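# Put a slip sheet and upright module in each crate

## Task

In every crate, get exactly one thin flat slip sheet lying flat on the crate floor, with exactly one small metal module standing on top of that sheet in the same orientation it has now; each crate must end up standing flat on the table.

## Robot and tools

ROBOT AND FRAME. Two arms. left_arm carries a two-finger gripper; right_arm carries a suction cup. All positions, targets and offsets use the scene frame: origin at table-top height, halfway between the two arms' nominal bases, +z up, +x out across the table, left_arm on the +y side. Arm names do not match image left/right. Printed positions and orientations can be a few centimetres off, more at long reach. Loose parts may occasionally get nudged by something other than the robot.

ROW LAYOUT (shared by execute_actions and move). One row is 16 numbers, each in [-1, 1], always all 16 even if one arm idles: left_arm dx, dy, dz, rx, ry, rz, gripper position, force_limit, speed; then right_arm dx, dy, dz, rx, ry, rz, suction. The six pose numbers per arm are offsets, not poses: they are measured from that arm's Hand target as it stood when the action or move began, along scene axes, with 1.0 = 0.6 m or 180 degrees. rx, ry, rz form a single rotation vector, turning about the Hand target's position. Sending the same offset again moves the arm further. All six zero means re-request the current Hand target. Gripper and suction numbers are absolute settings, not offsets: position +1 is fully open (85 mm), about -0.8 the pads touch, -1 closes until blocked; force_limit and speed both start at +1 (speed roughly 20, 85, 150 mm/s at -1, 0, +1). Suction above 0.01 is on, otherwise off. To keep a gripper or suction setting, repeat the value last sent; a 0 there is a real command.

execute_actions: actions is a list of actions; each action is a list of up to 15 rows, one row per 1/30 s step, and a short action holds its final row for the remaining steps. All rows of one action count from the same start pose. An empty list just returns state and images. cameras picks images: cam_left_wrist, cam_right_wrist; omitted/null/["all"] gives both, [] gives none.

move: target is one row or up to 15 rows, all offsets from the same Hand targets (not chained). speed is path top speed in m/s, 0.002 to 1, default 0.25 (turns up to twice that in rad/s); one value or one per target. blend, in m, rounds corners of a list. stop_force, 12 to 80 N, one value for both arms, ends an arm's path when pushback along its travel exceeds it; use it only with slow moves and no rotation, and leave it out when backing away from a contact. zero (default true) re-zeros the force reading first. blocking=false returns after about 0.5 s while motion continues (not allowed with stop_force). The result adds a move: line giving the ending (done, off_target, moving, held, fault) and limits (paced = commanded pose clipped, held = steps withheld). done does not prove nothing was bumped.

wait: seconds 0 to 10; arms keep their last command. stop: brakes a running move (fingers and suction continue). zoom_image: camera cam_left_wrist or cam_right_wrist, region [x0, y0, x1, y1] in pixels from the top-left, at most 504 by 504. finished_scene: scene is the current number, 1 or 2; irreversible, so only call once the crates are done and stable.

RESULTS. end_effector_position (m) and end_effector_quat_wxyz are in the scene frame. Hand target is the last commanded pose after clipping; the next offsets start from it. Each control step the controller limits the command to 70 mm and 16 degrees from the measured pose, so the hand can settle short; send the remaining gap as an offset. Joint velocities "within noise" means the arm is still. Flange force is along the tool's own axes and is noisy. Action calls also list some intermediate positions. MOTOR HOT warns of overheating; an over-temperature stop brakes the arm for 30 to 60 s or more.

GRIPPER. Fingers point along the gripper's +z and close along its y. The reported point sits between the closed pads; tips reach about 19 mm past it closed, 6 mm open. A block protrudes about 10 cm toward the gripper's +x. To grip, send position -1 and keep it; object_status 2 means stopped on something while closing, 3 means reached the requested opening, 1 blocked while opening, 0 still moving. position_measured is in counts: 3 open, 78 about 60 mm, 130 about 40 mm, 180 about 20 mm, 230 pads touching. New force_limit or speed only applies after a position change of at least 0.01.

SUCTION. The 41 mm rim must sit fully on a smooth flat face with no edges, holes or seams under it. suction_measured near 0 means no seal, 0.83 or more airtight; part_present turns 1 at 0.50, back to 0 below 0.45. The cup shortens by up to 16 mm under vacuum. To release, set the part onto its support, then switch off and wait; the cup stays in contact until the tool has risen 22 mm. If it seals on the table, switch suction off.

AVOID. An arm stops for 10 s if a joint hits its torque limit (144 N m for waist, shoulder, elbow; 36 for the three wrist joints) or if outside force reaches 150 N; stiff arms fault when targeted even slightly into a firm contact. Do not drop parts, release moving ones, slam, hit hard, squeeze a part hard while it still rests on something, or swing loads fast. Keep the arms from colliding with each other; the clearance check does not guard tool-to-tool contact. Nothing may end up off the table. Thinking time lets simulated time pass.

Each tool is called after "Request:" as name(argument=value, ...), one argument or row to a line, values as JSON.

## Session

Request:
execute_actions(
  actions=[],
)

Scene clock: 0.00 s.
left_arm: end_effector_position=(+0.4358, +0.1194, +0.1993) position_measured=3 object_status=3 end_effector_quat_wxyz=(-0.114, -0.351, +0.928, -0.058) | right_arm: end_effector_position=(+0.6899, -0.8140, +0.1472) suction_measured=0.00 part_present=0 end_effector_quat_wxyz=(+0.009, -0.246, +0.969, -0.006)
Joint positions: left_arm=[-0.265 0.204 -0.061 0.221 -1.444 0.875] | right_arm=[-0.297 0.843 0.807 0.002 -1.512 0.762]
Joint velocities: within noise
Flange force (N): no reading
Hand target: left_arm +0.4358, +0.1194, +0.1993; -0.114, -0.351, +0.928, -0.058 | right_arm +0.6899, -0.8140, +0.1472; +0.009, -0.246, +0.969, -0.006

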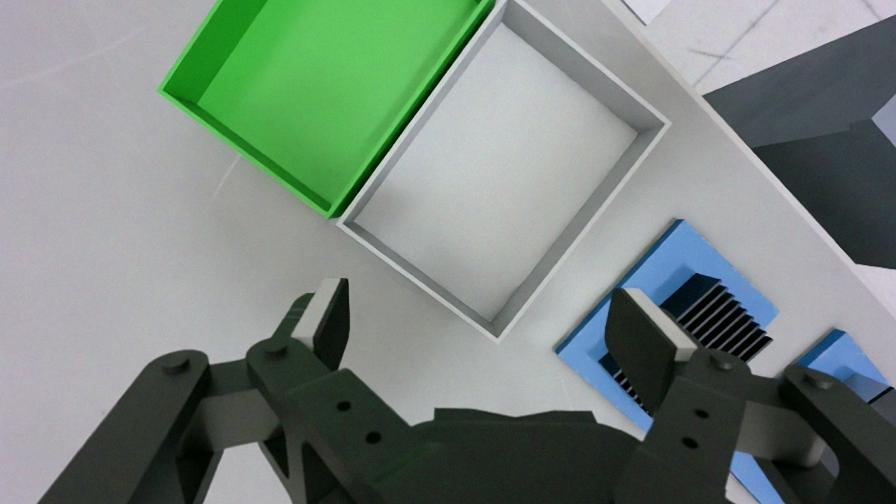

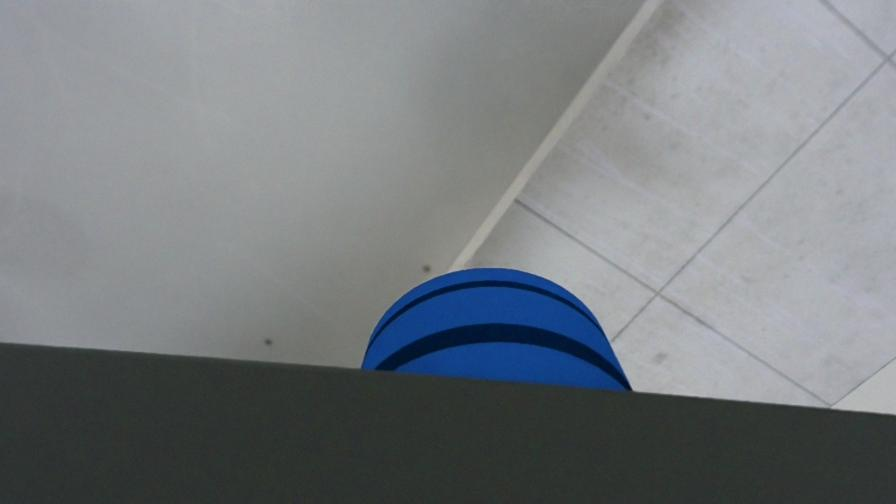

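Request:
move(
  target=[-0.085,0,0.5,0.0363,-0.0751,-0.241,1,1,1,-0.38,0.6,0.66,0.0035,0.006,-0.12,0],
)

Request:
zoom_image(
  camera="cam_left_wrist",
  region=[200, 0, 700, 300],
)

Scene clock: 10.60 s.
left_arm: end_effector_position=(+0.3848, +0.1194, +0.4993) position_measured=3 object_status=3 end_effector_quat_wxyz=(+0.000, +0.019, +1.000, +0.000) | right_arm: end_effector_position=(+0.4619, -0.4540, +0.5432) suction_measured=0.00 part_present=0 end_effector_quat_wxyz=(+0.000, -0.060, +0.998, +0.000)
Joint positions: left_arm=[-0.438 0.187 0.735 0.001 -2.119 0.33] | right_arm=[0.344 0.221 0.85 0.001 -2.2 -0.256]
Joint velocities: within noise
Flange force (N): left_arm=[-2.6 -3.1 -3.1] | right_arm=[-4.1 -0.2 -5.4]
Hand target: left_arm +0.3848, +0.1194, +0.4993; +0.000, +0.019, +1.000, +0.000 | right_arm +0.4619, -0.4540, +0.5432; +0.000, -0.060, +0.998, +0.000
Off the commanded pose: left_arm 0.000 m, 0 deg | right_arm 0.000 m, 0 deg.
move: done

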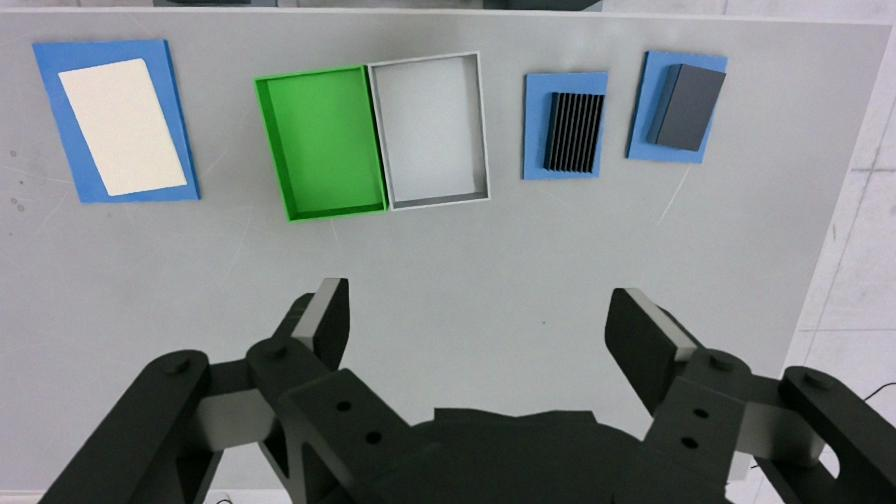

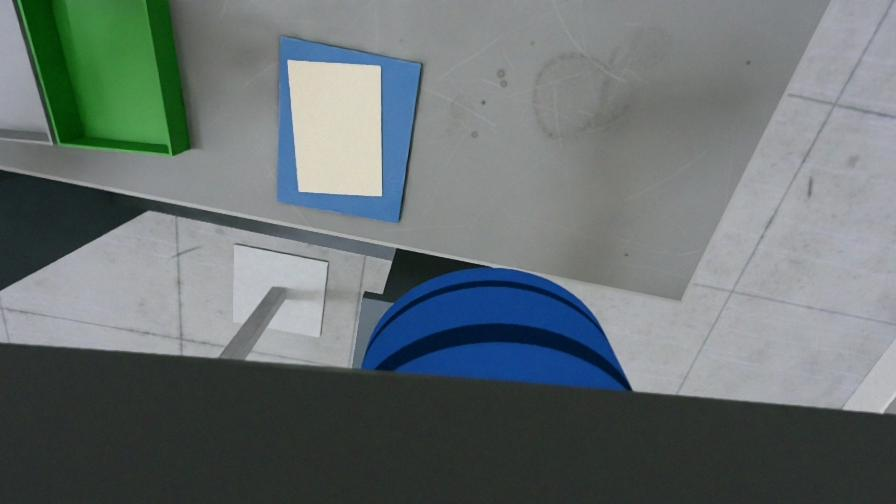

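Scaled by 1.008 from the camera's 896x504 image, which has a finer 1280x720 frame.

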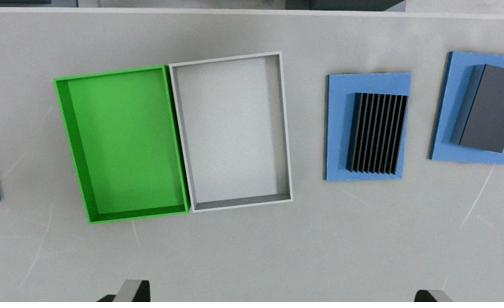

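Request:
move(
  target=[0,0,0,0,0,0,1,1,1,-0.107,0.2355,-0.72,0,0,0,0],
)

Scene clock: 36.77 s.
left_arm: end_effector_position=(+0.3848, +0.1194, +0.4993) position_measured=3 object_status=3 end_effector_quat_wxyz=(+0.000, +0.019, +1.000, +0.000) | right_arm: end_effector_position=(+0.3977, -0.3127, +0.1113) suction_measured=0.00 part_present=0 end_effector_quat_wxyz=(+0.000, -0.060, +0.998, +0.000)
Joint positions: left_arm=[-0.438 0.187 0.735 0.001 -2.119 0.33] | right_arm=[0.709 0.058 -0.395 0.001 -1.118 -0.622]
Joint velocities: within noise
Flange force (N): left_arm=[-3.0 -3.1 -4.0] | right_arm=[-3.3 1.3 -1.1]
Hand target: left_arm +0.3848, +0.1194, +0.4993; +0.000, +0.019, +1.000, +0.000 | right_arm +0.3977, -0.3127, +0.1112; +0.000, -0.060, +0.998, +0.000
Off the commanded pose: left_arm 0.000 m, 0 deg | right_arm 0.000 m, 0 deg.
move: done

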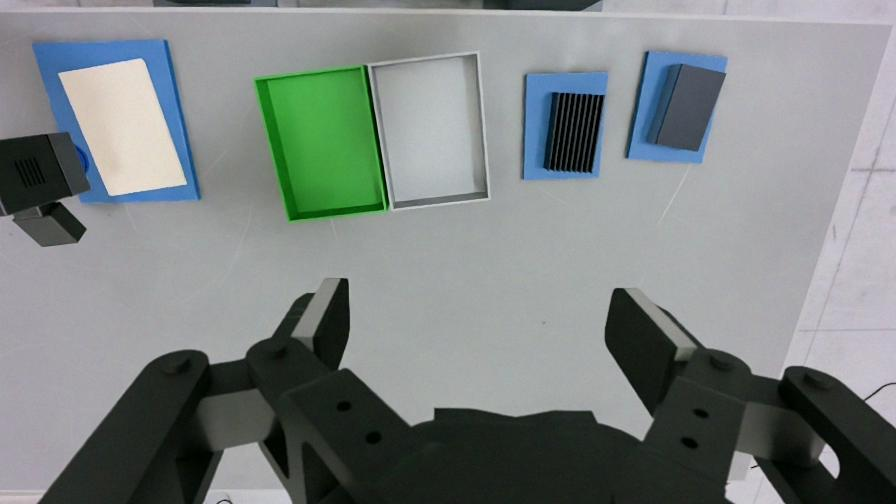

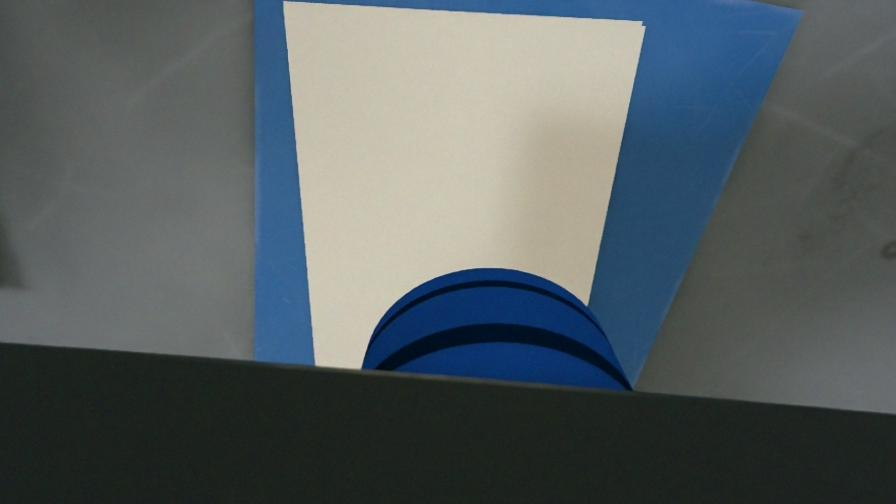

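Request:
move(
  target=[0,0,0,0,0,0,1,1,1,-0.013,0.007,-0.121,0,0,0,1],
  speed=0.15,
  cameras=[],
)

Request:
move(
  target=[0,0,0,0,0,0,1,1,1,0,0,-0.061,0,0,0,1],
  speed=0.012,
  stop_force=12,
)

Request:
move(
  target=[
    [0,0,0,0,0,0,1,1,1,0,0,0.05,0,0,0,1],
    [0,0,0,0,0,0,1,1,1,0,0,0.2,0,0,0,1],
  ],
  speed=[0.05, 0.15],
)

Scene clock: 46.73 s.
left_arm: end_effector_position=(+0.3848, +0.1194, +0.4993) position_measured=3 object_status=3 end_effector_quat_wxyz=(+0.000, +0.019, +1.000, +0.000) | right_arm: end_effector_position=(+0.3899, -0.3085, +0.0387) suction_measured=0.00 part_present=0 end_effector_quat_wxyz=(+0.000, -0.060, +0.998, +0.000)
Joint positions: left_arm=[-0.438 0.187 0.735 0.001 -2.119 0.33] | right_arm=[0.73 0.147 -0.493 0.001 -0.93 -0.643]
Joint velocities: within noise
Flange force (N): left_arm=[-3.1 -4.2 -4.4] | right_arm=[-3.4 1.5 -0.2]
Hand target: left_arm +0.3848, +0.1194, +0.4993; +0.000, +0.019, +1.000, +0.000 | right_arm +0.3899, -0.3085, +0.0386; +0.000, -0.060, +0.998, +0.000
Off the commanded pose: left_arm 0.000 m, 0 deg | right_arm 0.000 m, 0 deg.
move: done
No camera images: "cameras" was empty.

Scene clock: 50.47 s.
left_arm: end_effector_position=(+0.3848, +0.1194, +0.4993) position_measured=3 object_status=3 end_effector_quat_wxyz=(+0.000, +0.019, +1.000, +0.000) | right_arm: end_effector_position=(+0.3899, -0.3085, +0.0020) suction_measured=1.00 part_present=1 end_effector_quat_wxyz=(+0.000, -0.060, +0.998, +0.000)
Joint positions: left_arm=[-0.438 0.187 0.735 0.001 -2.119 0.33] | right_arm=[0.73 0.212 -0.524 0.001 -0.834 -0.643]
Joint velocities: within noise
Flange force (N): left_arm=[-2.1 -2.0 -2.9] | right_arm=[-2.9 1.1 0.2]
Hand target: left_arm +0.3848, +0.1194, +0.4993; +0.000, +0.019, +1.000, +0.000 | right_arm +0.3899, -0.3085, +0.0020; +0.000, -0.060, +0.998, +0.000
Off the commanded pose: left_arm 0.000 m, 0 deg | right_arm 0.000 m, 0 deg.
move: done

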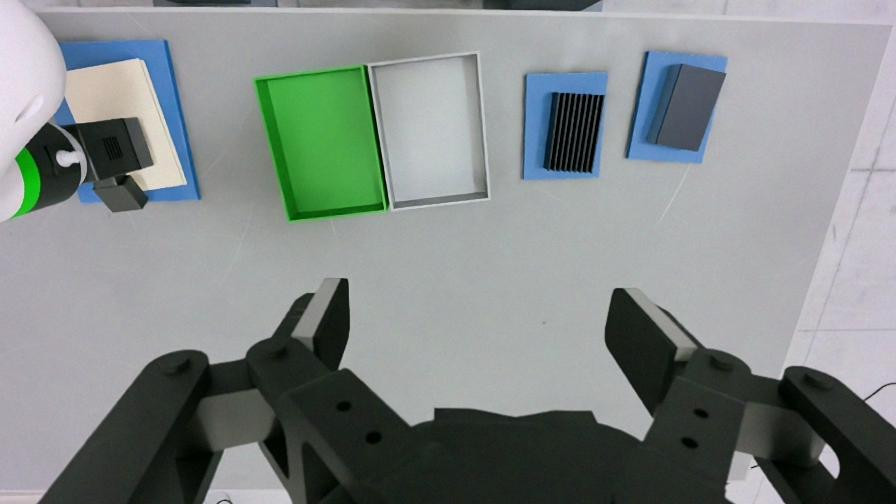

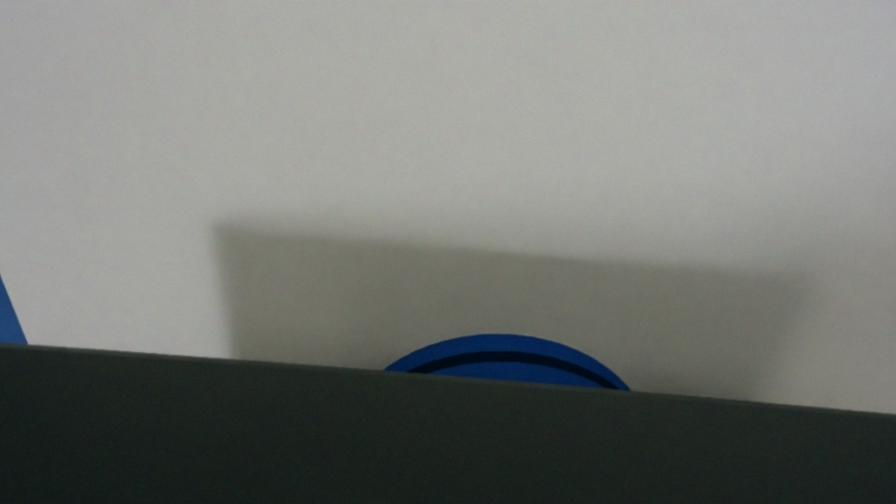

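Scene clock: 52.13 s.
left_arm: end_effector_position=(+0.3848, +0.1194, +0.4993) position_measured=3 object_status=3 end_effector_quat_wxyz=(+0.000, +0.019, +1.000, +0.000) | right_arm: end_effector_position=(+0.3899, -0.3086, +0.1220) suction_measured=1.00 part_present=1 end_effector_quat_wxyz=(+0.000, -0.060, +0.998, +0.000)
Joint positions: left_arm=[-0.438 0.187 0.735 0.001 -2.119 0.33] | right_arm=[0.73 0.033 -0.394 0.001 -1.144 -0.642]
Joint velocities: within noise
Flange force (N): left_arm=[-3.4 -3.9 -4.1] | right_arm=[-3.5 1.2 -1.0]
Hand target: left_arm +0.3848, +0.1194, +0.4993; +0.000, +0.019, +1.000, +0.000 | right_arm +0.3899, -0.3085, +0.1220; +0.000, -0.060, +0.998, +0.000
Off the commanded pose: left_arm 0.000 m, 0 deg | right_arm 0.000 m, 0 deg.
move: done

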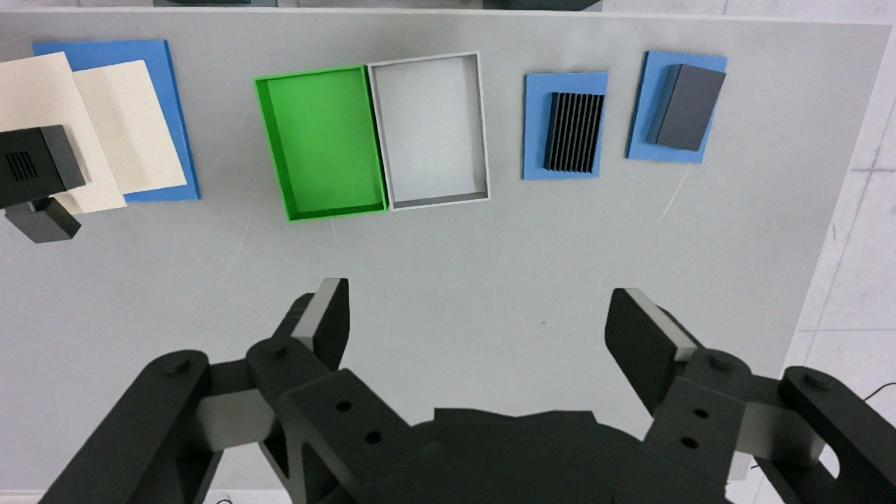

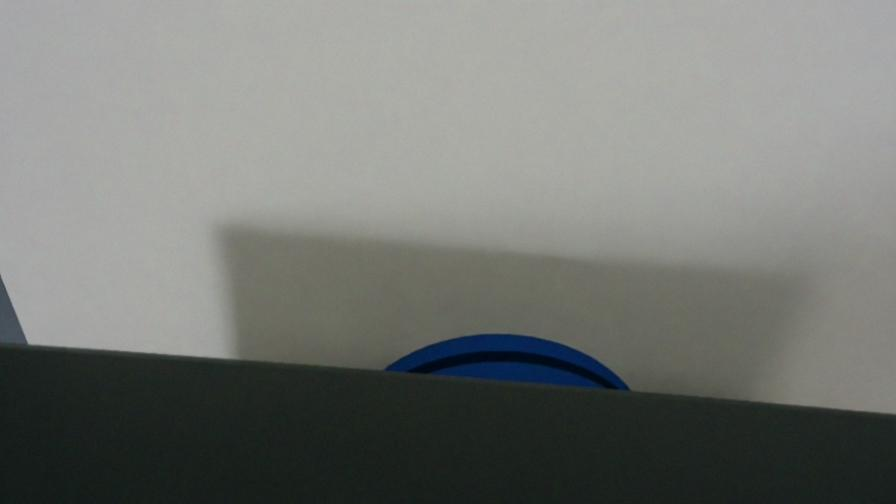

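Request:
move(
  target=[
    [0,0.22,0,0,0,0,1,1,1,0.03,0.443,0,0,0,-0.014,1],
    [0,0.22,0,0,0,0,1,1,1,0.03,0.443,-0.1,0,0,-0.014,1],
  ],
  speed=0.15,
)

Request:
zoom_image(
  camera="cam_left_wrist",
  region=[130, 40, 330, 240],
)

Scene clock: 68.50 s.
left_arm: end_effector_position=(+0.3848, +0.2514, +0.4993) position_measured=3 object_status=3 end_effector_quat_wxyz=(+0.000, +0.019, +1.000, +0.000) | right_arm: end_effector_position=(+0.4078, -0.0427, +0.0621) suction_measured=1.00 part_present=1 end_effector_quat_wxyz=(+0.000, -0.038, +0.999, +0.000)
Joint positions: left_arm=[-0.121 0.007 0.534 0.001 -2.099 0.013] | right_arm=[1.029 0.514 0.068 0.001 -1.126 -0.986]
Joint velocities: within noise
Flange force (N): left_arm=[-1.7 -1.7 -2.4] | right_arm=[-3.8 3.8 0.2]
Hand target: left_arm +0.3848, +0.2514, +0.4993; +0.000, +0.019, +1.000, +0.000 | right_arm +0.4079, -0.0427, +0.0620; +0.000, -0.038, +0.999, +0.000
Off the commanded pose: left_arm 0.000 m, 0 deg | right_arm 0.000 m, 0 deg.
move: done

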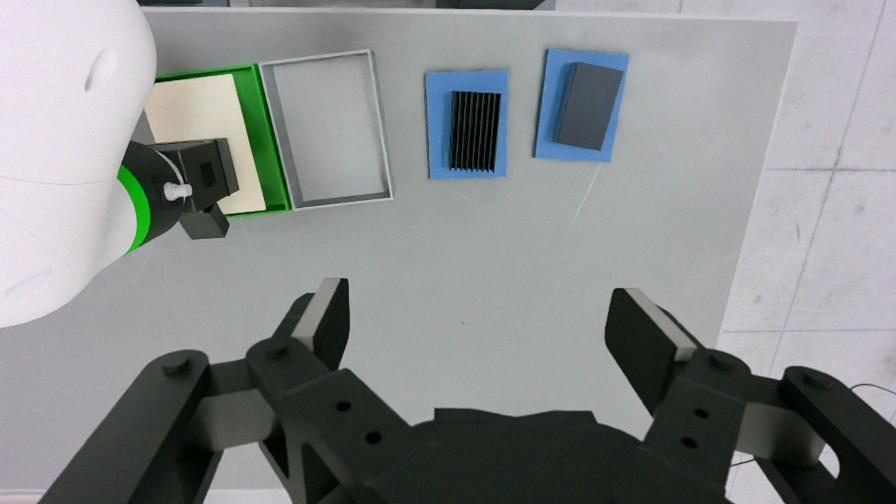

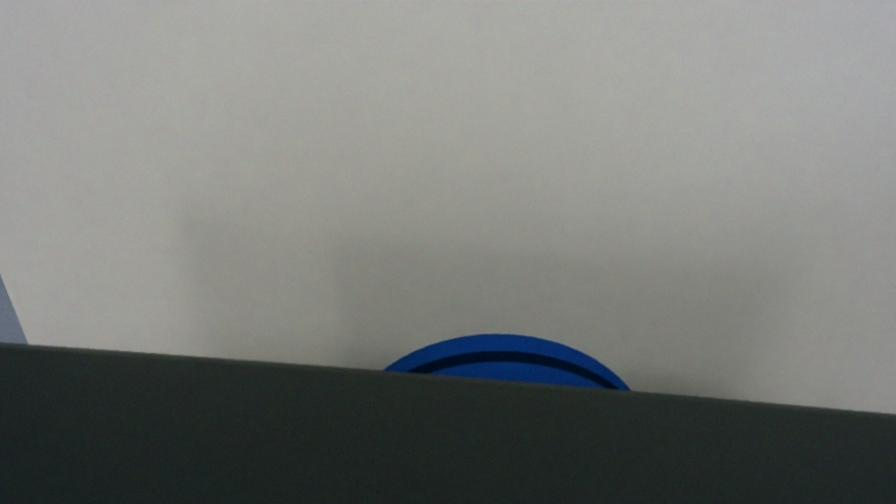

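Scaled by 2.520 from the camera's 896x504 image, which has a finer 1280x720 frame.

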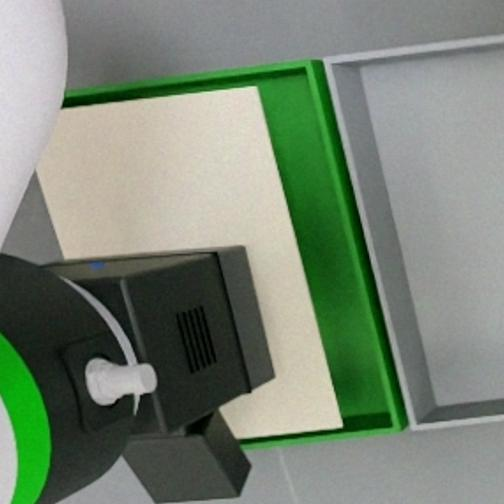

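Request:
move(
  target=[0,0,0,0,0,0,1,1,1,-0.002,0.0165,-0.03,0,0,0,1],
  speed=0.05,
)

Request:
zoom_image(
  camera="cam_left_wrist",
  region=[130, 40, 330, 240],
)

Scene clock: 84.30 s.
left_arm: end_effector_position=(+0.3848, +0.2514, +0.4993) position_measured=3 object_status=3 end_effector_quat_wxyz=(+0.000, +0.019, +1.000, +0.000) | right_arm: end_effector_position=(+0.4067, -0.0328, +0.0441) suction_measured=1.00 part_present=1 end_effector_quat_wxyz=(+0.000, -0.038, +0.999, +0.000)
Joint positions: left_arm=[-0.121 0.007 0.534 0.001 -2.099 0.013] | right_arm=[1.039 0.548 0.075 0.001 -1.098 -0.996]
Joint velocities: within noise
Flange force (N): left_arm=[-2.7 -1.9 -2.7] | right_arm=[-4.0 4.0 0.3]
Hand target: left_arm +0.3848, +0.2514, +0.4993; +0.000, +0.019, +1.000, +0.000 | right_arm +0.4067, -0.0328, +0.0440; +0.000, -0.038, +0.999, +0.000
Off the commanded pose: left_arm 0.000 m, 0 deg | right_arm 0.000 m, 0 deg.
move: done

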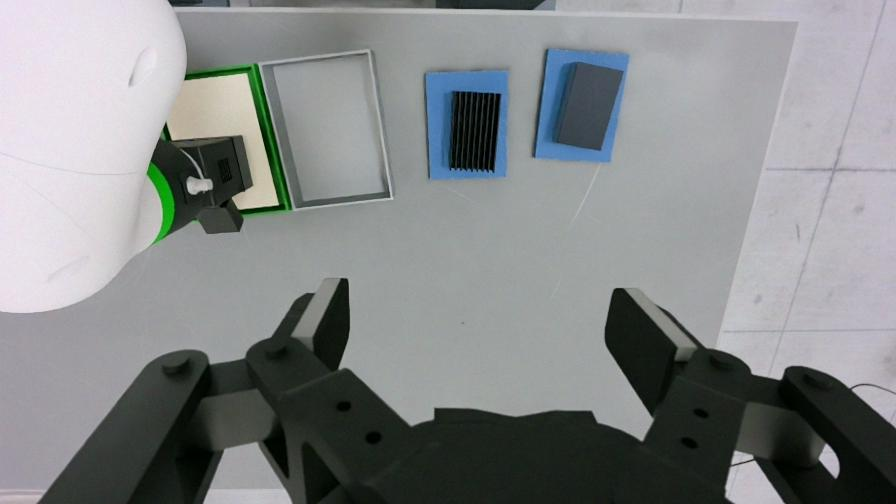

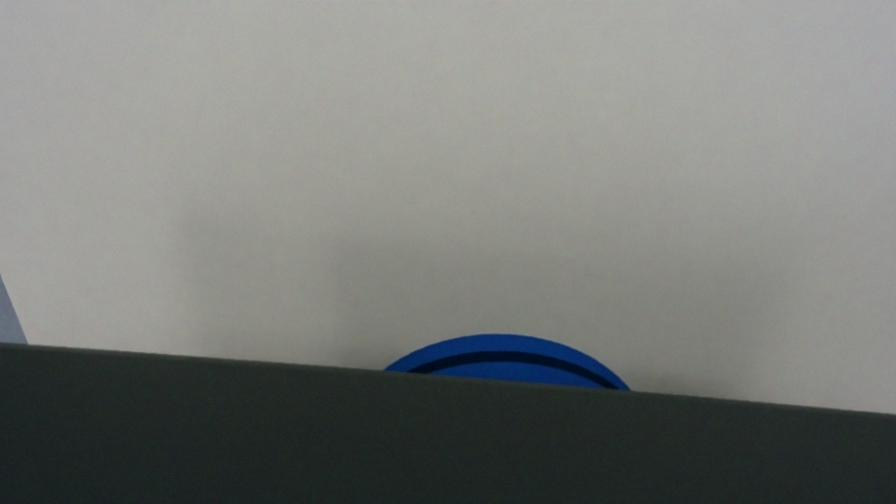

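Scaled by 2.520 from the camera's 896x504 image, which has a finer 1280x720 frame.

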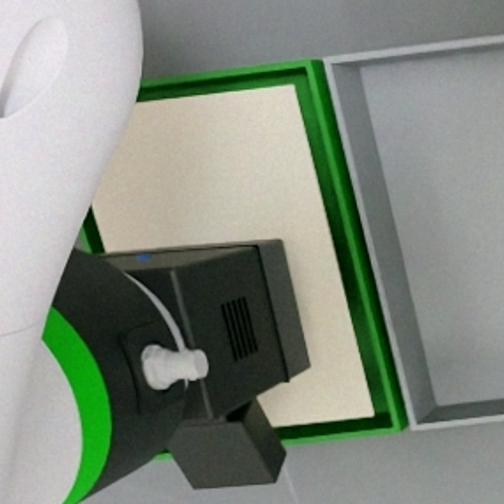

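Request:
move(
  target=[0,0,0,0,0,0,1,1,1,0,0,-0.09,0,0,0,1],
  speed=0.012,
  stop_force=12,
)

Request:
zoom_image(
  camera="cam_left_wrist",
  region=[130, 40, 330, 240],
)

Scene clock: 95.30 s.
left_arm: end_effector_position=(+0.3848, +0.2514, +0.4993) position_measured=3 object_status=3 end_effector_quat_wxyz=(+0.000, +0.019, +1.000, +0.000) | right_arm: end_effector_position=(+0.4067, -0.0328, -0.0100) suction_measured=1.00 part_present=1 end_effector_quat_wxyz=(+0.000, -0.038, +0.999, +0.000)
Joint positions: left_arm=[-0.121 0.007 0.534 0.001 -2.099 0.013] | right_arm=[1.039 0.614 0.036 0.001 -0.993 -0.996]
Joint velocities: within noise
Flange force (N): left_arm=[-3.7 -2.5 -3.8] | right_arm=[-2.6 2.9 0.1]
Hand target: left_arm +0.3848, +0.2514, +0.4993; +0.000, +0.019, +1.000, +0.000 | right_arm +0.4067, -0.0328, -0.0100; +0.000, -0.038, +0.999, +0.000
Off the commanded pose: left_arm 0.000 m, 0 deg | right_arm 0.000 m, 0 deg.
move: done

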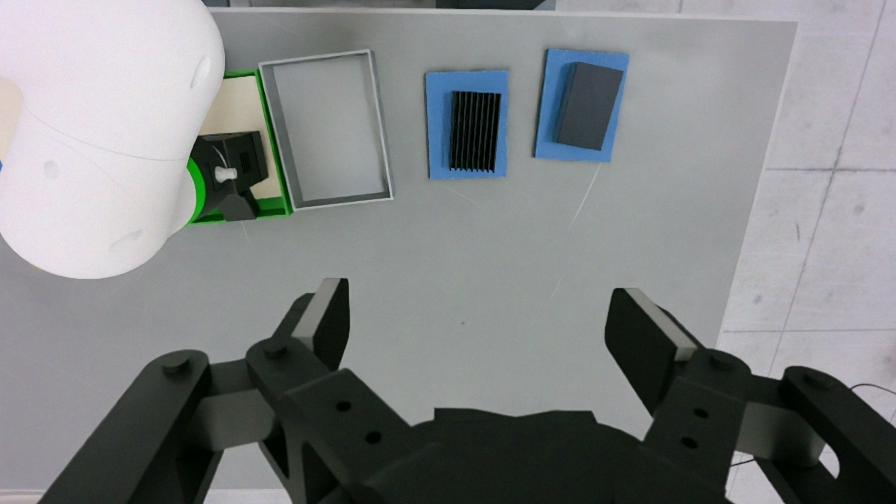

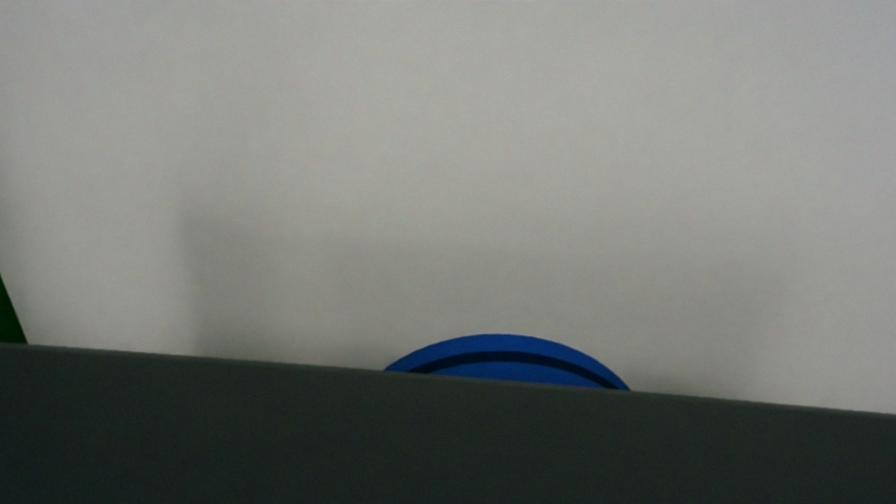

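Scaled by 2.520 from the camera's 896x504 image, which has a finer 1280x720 frame.

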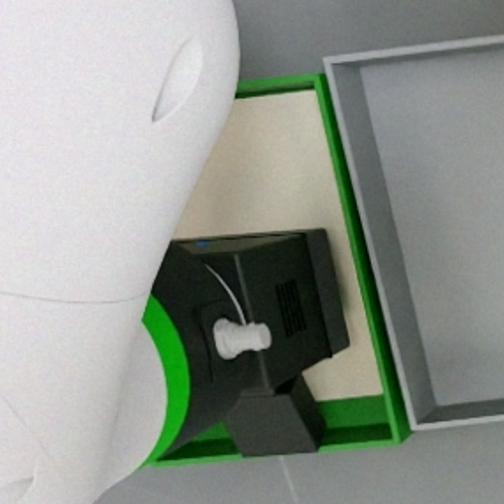

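Request:
zoom_image(
  camera="cam_left_wrist",
  region=[190, 50, 310, 230],
)

Scaled by 2.800 from the camera's 896x504 image, which has a finer 1280x720 frame.

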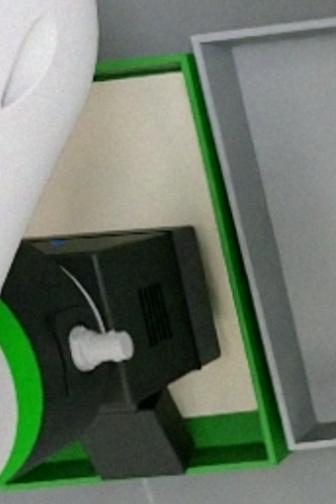

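Request:
move(
  target=[0,0,0,0,0,0,1,1,1,0.0065,0.001,0,0,0,0,1],
  speed=0.03,
  cameras=[],
)

Request:
move(
  target=[0,0,0,0,0,0,1,1,1,0,0,-0.05,0,0,0,1],
  speed=0.012,
  stop_force=12,
)

Request:
zoom_image(
  camera="cam_left_wrist",
  region=[190, 50, 310, 230],
)

Scene clock: 117.43 s.
left_arm: end_effector_position=(+0.3848, +0.2514, +0.4993) position_measured=3 object_status=3 end_effector_quat_wxyz=(+0.000, +0.019, +1.000, +0.000) | right_arm: end_effector_position=(+0.4106, -0.0322, -0.0100) suction_measured=1.00 part_present=1 end_effector_quat_wxyz=(+0.000, -0.038, +0.999, +0.000)
Joint positions: left_arm=[-0.121 0.007 0.534 0.001 -2.099 0.013] | right_arm=[1.034 0.62 0.046 0.001 -0.997 -0.991]
Joint velocities: within noise
Flange force (N): left_arm=[-3.3 -3.2 -4.1] | right_arm=[-2.6 3.0 0.1]
Hand target: left_arm +0.3848, +0.2514, +0.4993; +0.000, +0.019, +1.000, +0.000 | right_arm +0.4106, -0.0322, -0.0100; +0.000, -0.038, +0.999, +0.000
Off the commanded pose: left_arm 0.000 m, 0 deg | right_arm 0.000 m, 0 deg.
move: done
No camera images: "cameras" was empty.

Scene clock: 118.20 s.
left_arm: end_effector_position=(+0.3848, +0.2514, +0.4993) position_measured=3 object_status=3 end_effector_quat_wxyz=(+0.000, +0.019, +1.000, +0.000) | right_arm: end_effector_position=(+0.4107, -0.0321, -0.0119) suction_measured=1.00 part_present=1 end_effector_quat_wxyz=(+0.000, -0.038, +0.999, +0.000)
Joint positions: left_arm=[-0.121 0.007 0.534 0.001 -2.099 0.013] | right_arm=[1.034 0.623 0.045 0.001 -0.993 -0.991]
Joint velocities: within noise
Flange force (N): left_arm=[-1.9 -2.8 -3.1] | right_arm=[1.7 1.2 -19.0]
Hand target: left_arm +0.3848, +0.2514, +0.4993; +0.000, +0.019, +1.000, +0.000 | right_arm +0.4107, -0.0321, -0.0119; +0.000, -0.038, +0.999, +0.000 (not the last commanded pose)
Off the commanded pose: left_arm 0.000 m, 0 deg | right_arm 0.028 m, 0 deg.
move: contact (right_arm)

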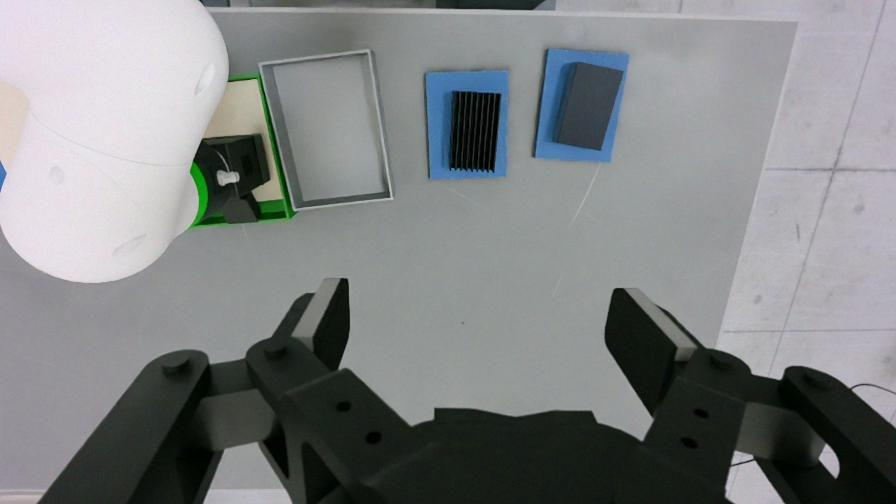

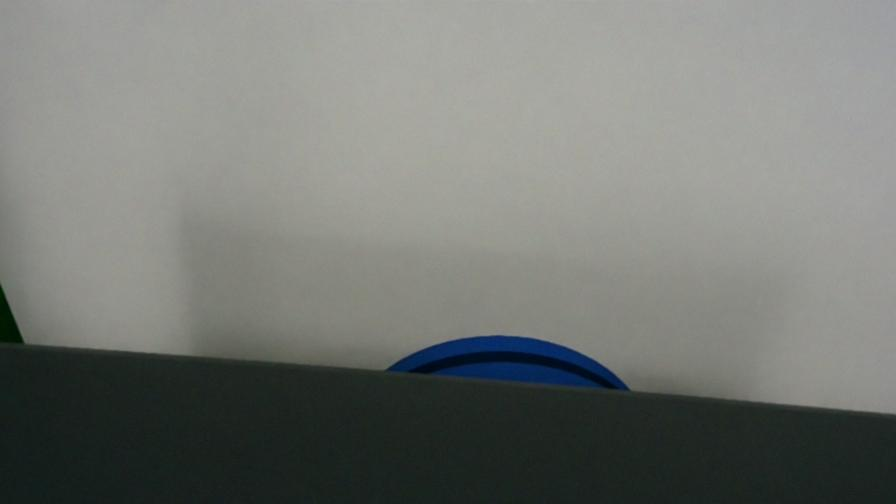

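Scaled by 2.800 from the camera's 896x504 image, which has a finer 1280x720 frame.

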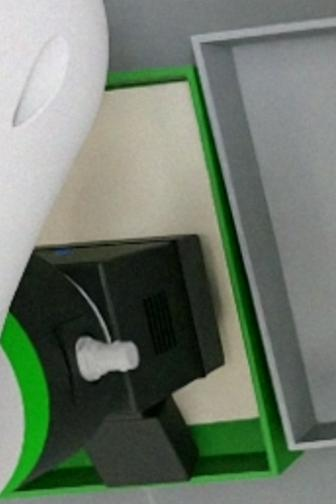

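Request:
move(
  target=[0,0,0,0,0,0,1,1,1,0,0,0,0,0,0,0],
  cameras=["cam_right_wrist"],
)

Request:
wait(
  seconds=0.5,
  cameras=[],
)

Request:
move(
  target=[0,0,0,0,0,0,1,1,1,0,0,0.06,0,0,0,0],
  speed=0.03,
)

Scene clock: 148.33 s.
left_arm: end_effector_position=(+0.3848, +0.2514, +0.4993) position_measured=3 object_status=3 end_effector_quat_wxyz=(+0.000, +0.019, +1.000, +0.000) | right_arm: end_effector_position=(+0.4107, -0.0321, -0.0119) suction_measured=0.00 part_present=0 end_effector_quat_wxyz=(+0.000, -0.038, +0.999, +0.000)
Joint positions: left_arm=[-0.121 0.007 0.534 0.001 -2.099 0.013] | right_arm=[1.034 0.623 0.045 0.001 -0.993 -0.991]
Joint velocities: within noise
Flange force (N): left_arm=[-2.6 -1.4 -2.2] | right_arm=[5.1 -1.6 -45.3]
Hand target: left_arm +0.3848, +0.2514, +0.4993; +0.000, +0.019, +1.000, +0.000 | right_arm +0.4107, -0.0321, -0.0119; +0.000, -0.038, +0.999, +0.000
Off the commanded pose: left_arm 0.000 m, 0 deg | right_arm 0.000 m, 0 deg.
move: done
Images, in order (width x height): cam_right_wrist 896x504.

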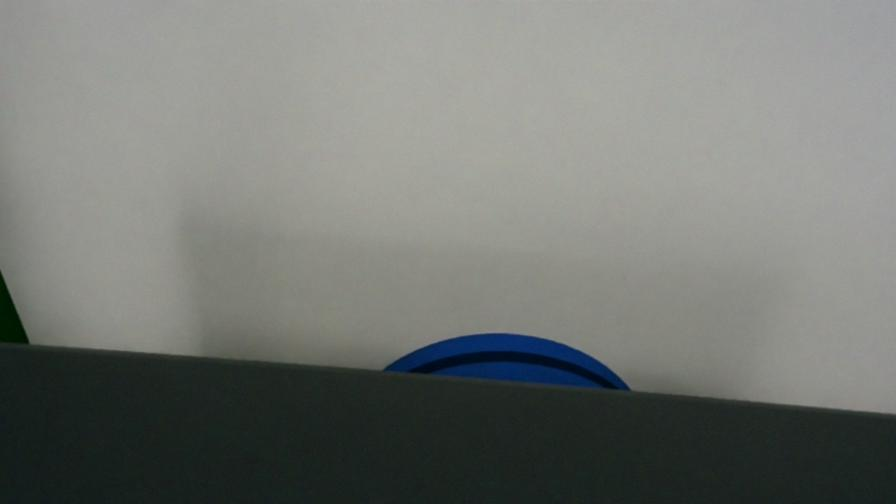

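Scene clock: 148.83 s.
left_arm: end_effector_position=(+0.3848, +0.2514, +0.4993) position_measured=3 object_status=3 end_effector_quat_wxyz=(+0.000, +0.019, +1.000, +0.000) | right_arm: end_effector_position=(+0.4107, -0.0321, -0.0119) suction_measured=0.00 part_present=0 end_effector_quat_wxyz=(+0.000, -0.038, +0.999, +0.000)
Joint positions: left_arm=[-0.121 0.007 0.534 0.001 -2.099 0.013] | right_arm=[1.034 0.623 0.045 0.001 -0.993 -0.991]
Joint velocities: within noise
Flange force (N): left_arm=[-3.3 -2.8 -4.0] | right_arm=[5.2 -1.4 -46.0]
Hand target: left_arm +0.3848, +0.2514, +0.4993; +0.000, +0.019, +1.000, +0.000 | right_arm +0.4107, -0.0321, -0.0119; +0.000, -0.038, +0.999, +0.000
Off the commanded pose: left_arm 0.000 m, 0 deg | right_arm 0.000 m, 0 deg.
wait: 0.50 s; at rest by 0.17 s
No camera images: "cameras" was empty.

Scene clock: 150.33 s.
left_arm: end_effector_position=(+0.3848, +0.2514, +0.4993) position_measured=3 object_status=3 end_effector_quat_wxyz=(+0.000, +0.019, +1.000, +0.000) | right_arm: end_effector_position=(+0.4107, -0.0321, +0.0241) suction_measured=0.00 part_present=0 end_effector_quat_wxyz=(+0.000, -0.038, +0.999, +0.000)
Joint positions: left_arm=[-0.121 0.007 0.534 0.001 -2.099 0.013] | right_arm=[1.034 0.578 0.069 0.001 -1.062 -0.99]
Joint velocities: within noise
Flange force (N): left_arm=[-3.9 -3.2 -3.6] | right_arm=[-3.4 3.0 0.0]
Hand target: left_arm +0.3848, +0.2514, +0.4993; +0.000, +0.019, +1.000, +0.000 | right_arm +0.4107, -0.0321, +0.0241; +0.000, -0.038, +0.999, +0.000
Off the commanded pose: left_arm 0.000 m, 0 deg | right_arm 0.000 m, 0 deg.
move: done

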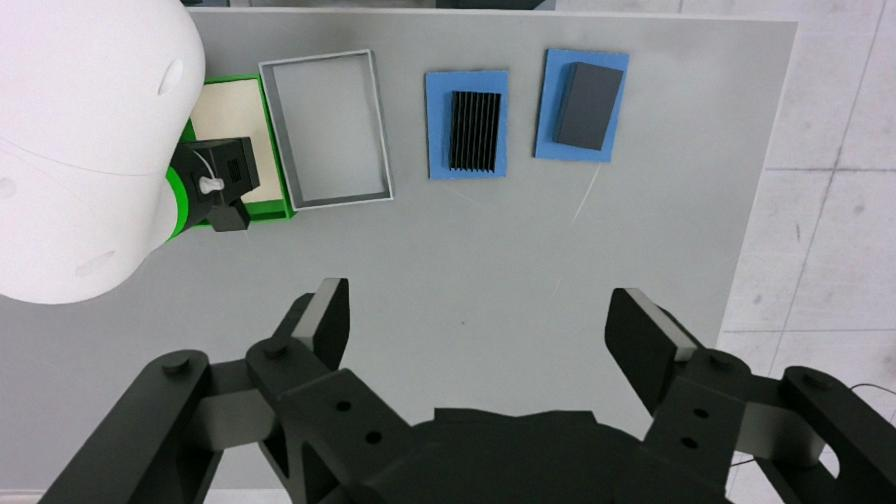

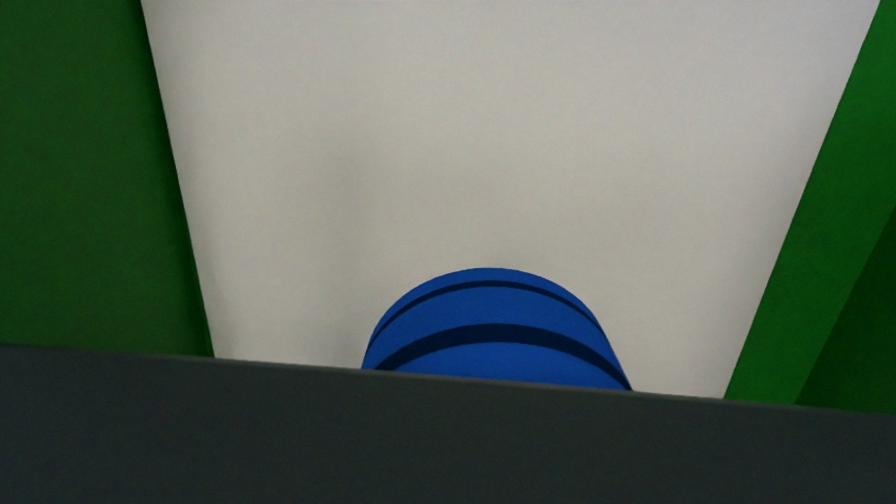

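Request:
move(
  target=[0,0,0,0,0,0,1,1,1,0.04,-0.25,0.4,0,0,0,0],
)

Request:
zoom_image(
  camera="cam_left_wrist",
  region=[130, 40, 330, 240],
)

Request:
zoom_image(
  camera="cam_right_wrist",
  region=[0, 0, 500, 360],
)

Scene clock: 155.43 s.
left_arm: end_effector_position=(+0.3848, +0.2514, +0.4993) position_measured=3 object_status=3 end_effector_quat_wxyz=(+0.000, +0.019, +1.000, +0.000) | right_arm: end_effector_position=(+0.4347, -0.1821, +0.2641) suction_measured=0.00 part_present=0 end_effector_quat_wxyz=(+0.000, -0.038, +0.999, +0.000)
Joint positions: left_arm=[-0.121 0.007 0.534 0.001 -2.099 0.013] | right_arm=[0.846 0.206 0.142 0.001 -1.507 -0.802]
Joint velocities: within noise
Flange force (N): left_arm=[-3.7 -2.5 -4.1] | right_arm=[-3.1 1.7 -2.0]
Hand target: left_arm +0.3848, +0.2514, +0.4993; +0.000, +0.019, +1.000, +0.000 | right_arm +0.4347, -0.1821, +0.2641; +0.000, -0.038, +0.999, +0.000
Off the commanded pose: left_arm 0.000 m, 0 deg | right_arm 0.000 m, 0 deg.
move: done

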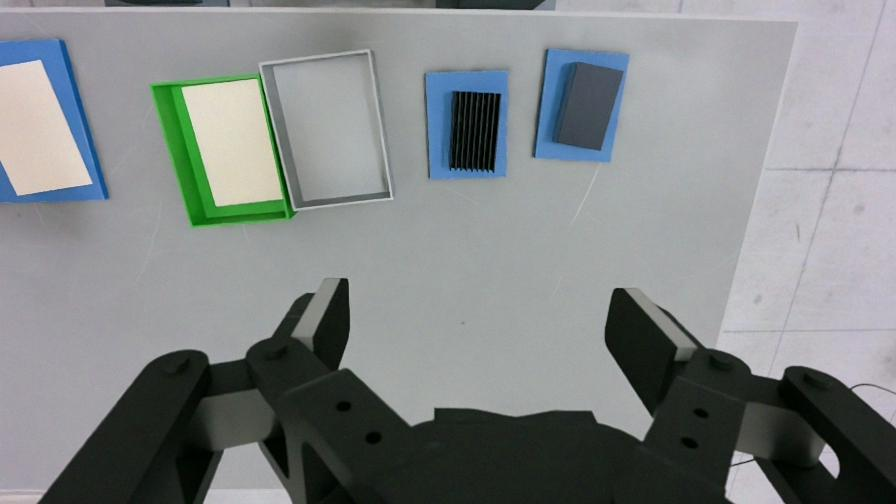

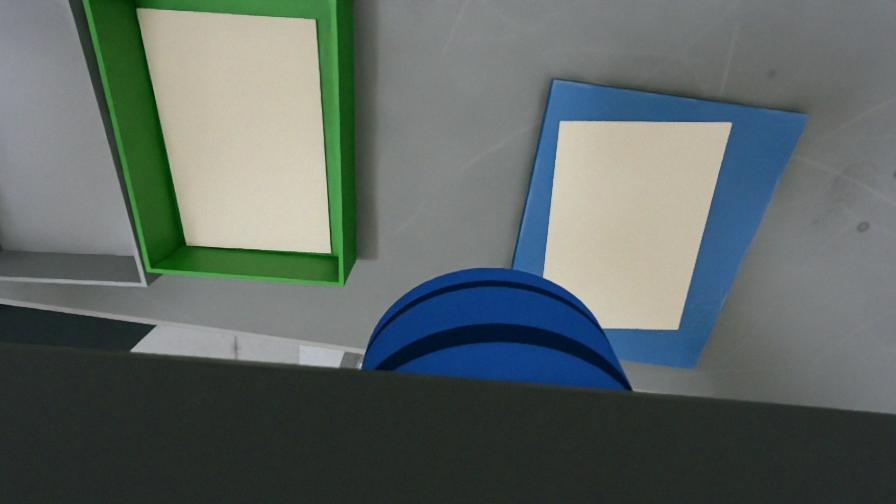

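Scaled by 2.520 from the camera's 896x504 image, which has a finer 1280x720 frame.

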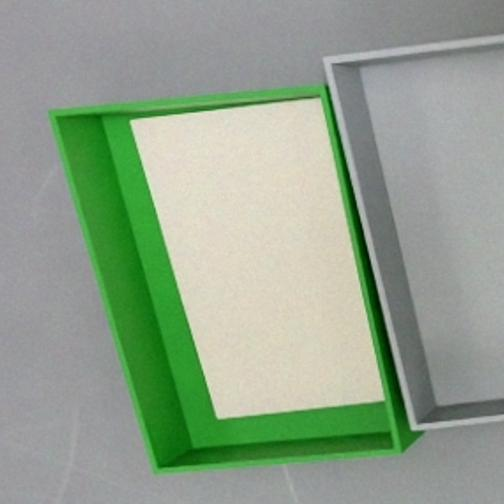

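Scaled by 1.008 from the camera's 896x504 image, which has a finer 1280x720 frame.

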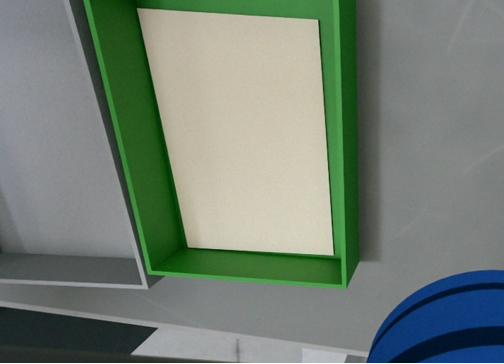

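Request:
move(
  target=[0,0.133,0,0,0,0,1,1,1,-0.0747,-0.2107,-0.255,0,0,0.014,0],
)

Scene clock: 165.10 s.
left_arm: end_effector_position=(+0.3847, +0.3311, +0.4993) position_measured=3 object_status=3 end_effector_quat_wxyz=(+0.000, +0.019, +1.000, +0.000) | right_arm: end_effector_position=(+0.3899, -0.3085, +0.1111) suction_measured=0.00 part_present=0 end_effector_quat_wxyz=(+0.000, -0.060, +0.998, +0.000)
Joint positions: left_arm=[0.1 -0.051 0.478 0 -2.101 -0.208] | right_arm=[0.73 0.045 -0.409 0.001 -1.117 -0.642]
Joint velocities: within noise
Flange force (N): left_arm=[-3.1 -1.9 -2.6] | right_arm=[-1.3 0.6 -0.7]
Hand target: left_arm +0.3848, +0.3312, +0.4993; +0.000, +0.019, +1.000, +0.000 | right_arm +0.3899, -0.3085, +0.1111; +0.000, -0.060, +0.998, +0.000
Off the commanded pose: left_arm 0.000 m, 0 deg | right_arm 0.000 m, 0 deg.
move: done

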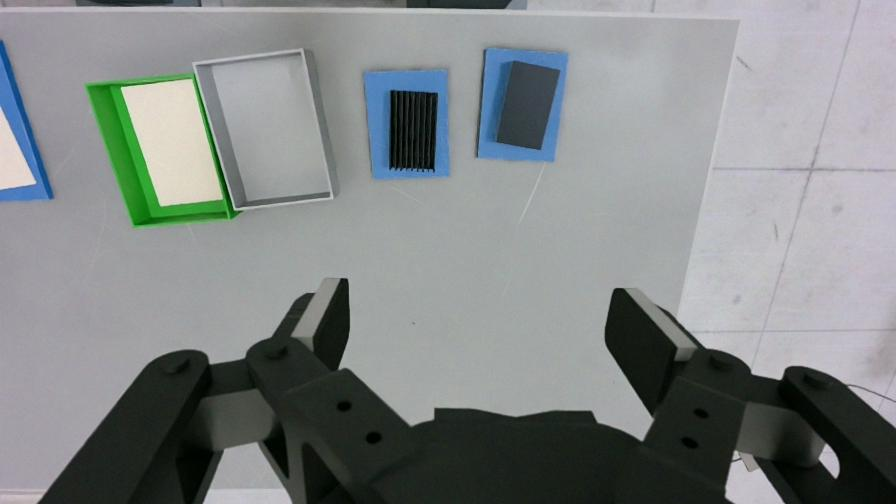

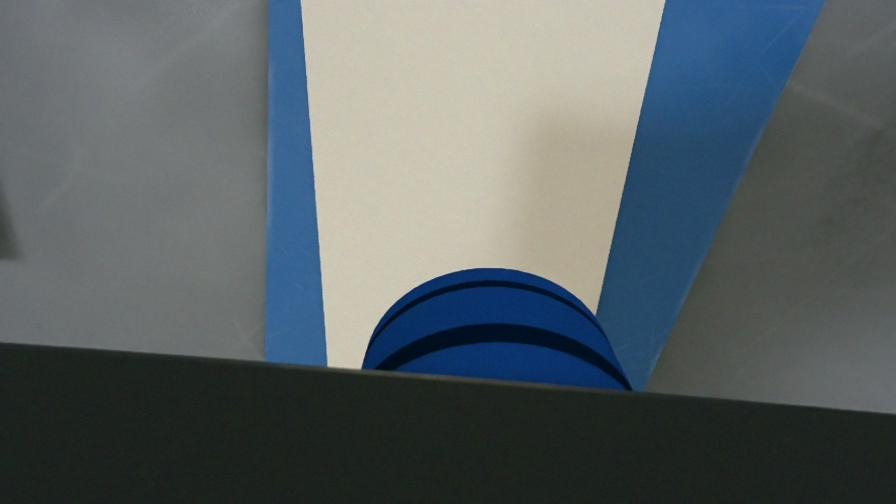

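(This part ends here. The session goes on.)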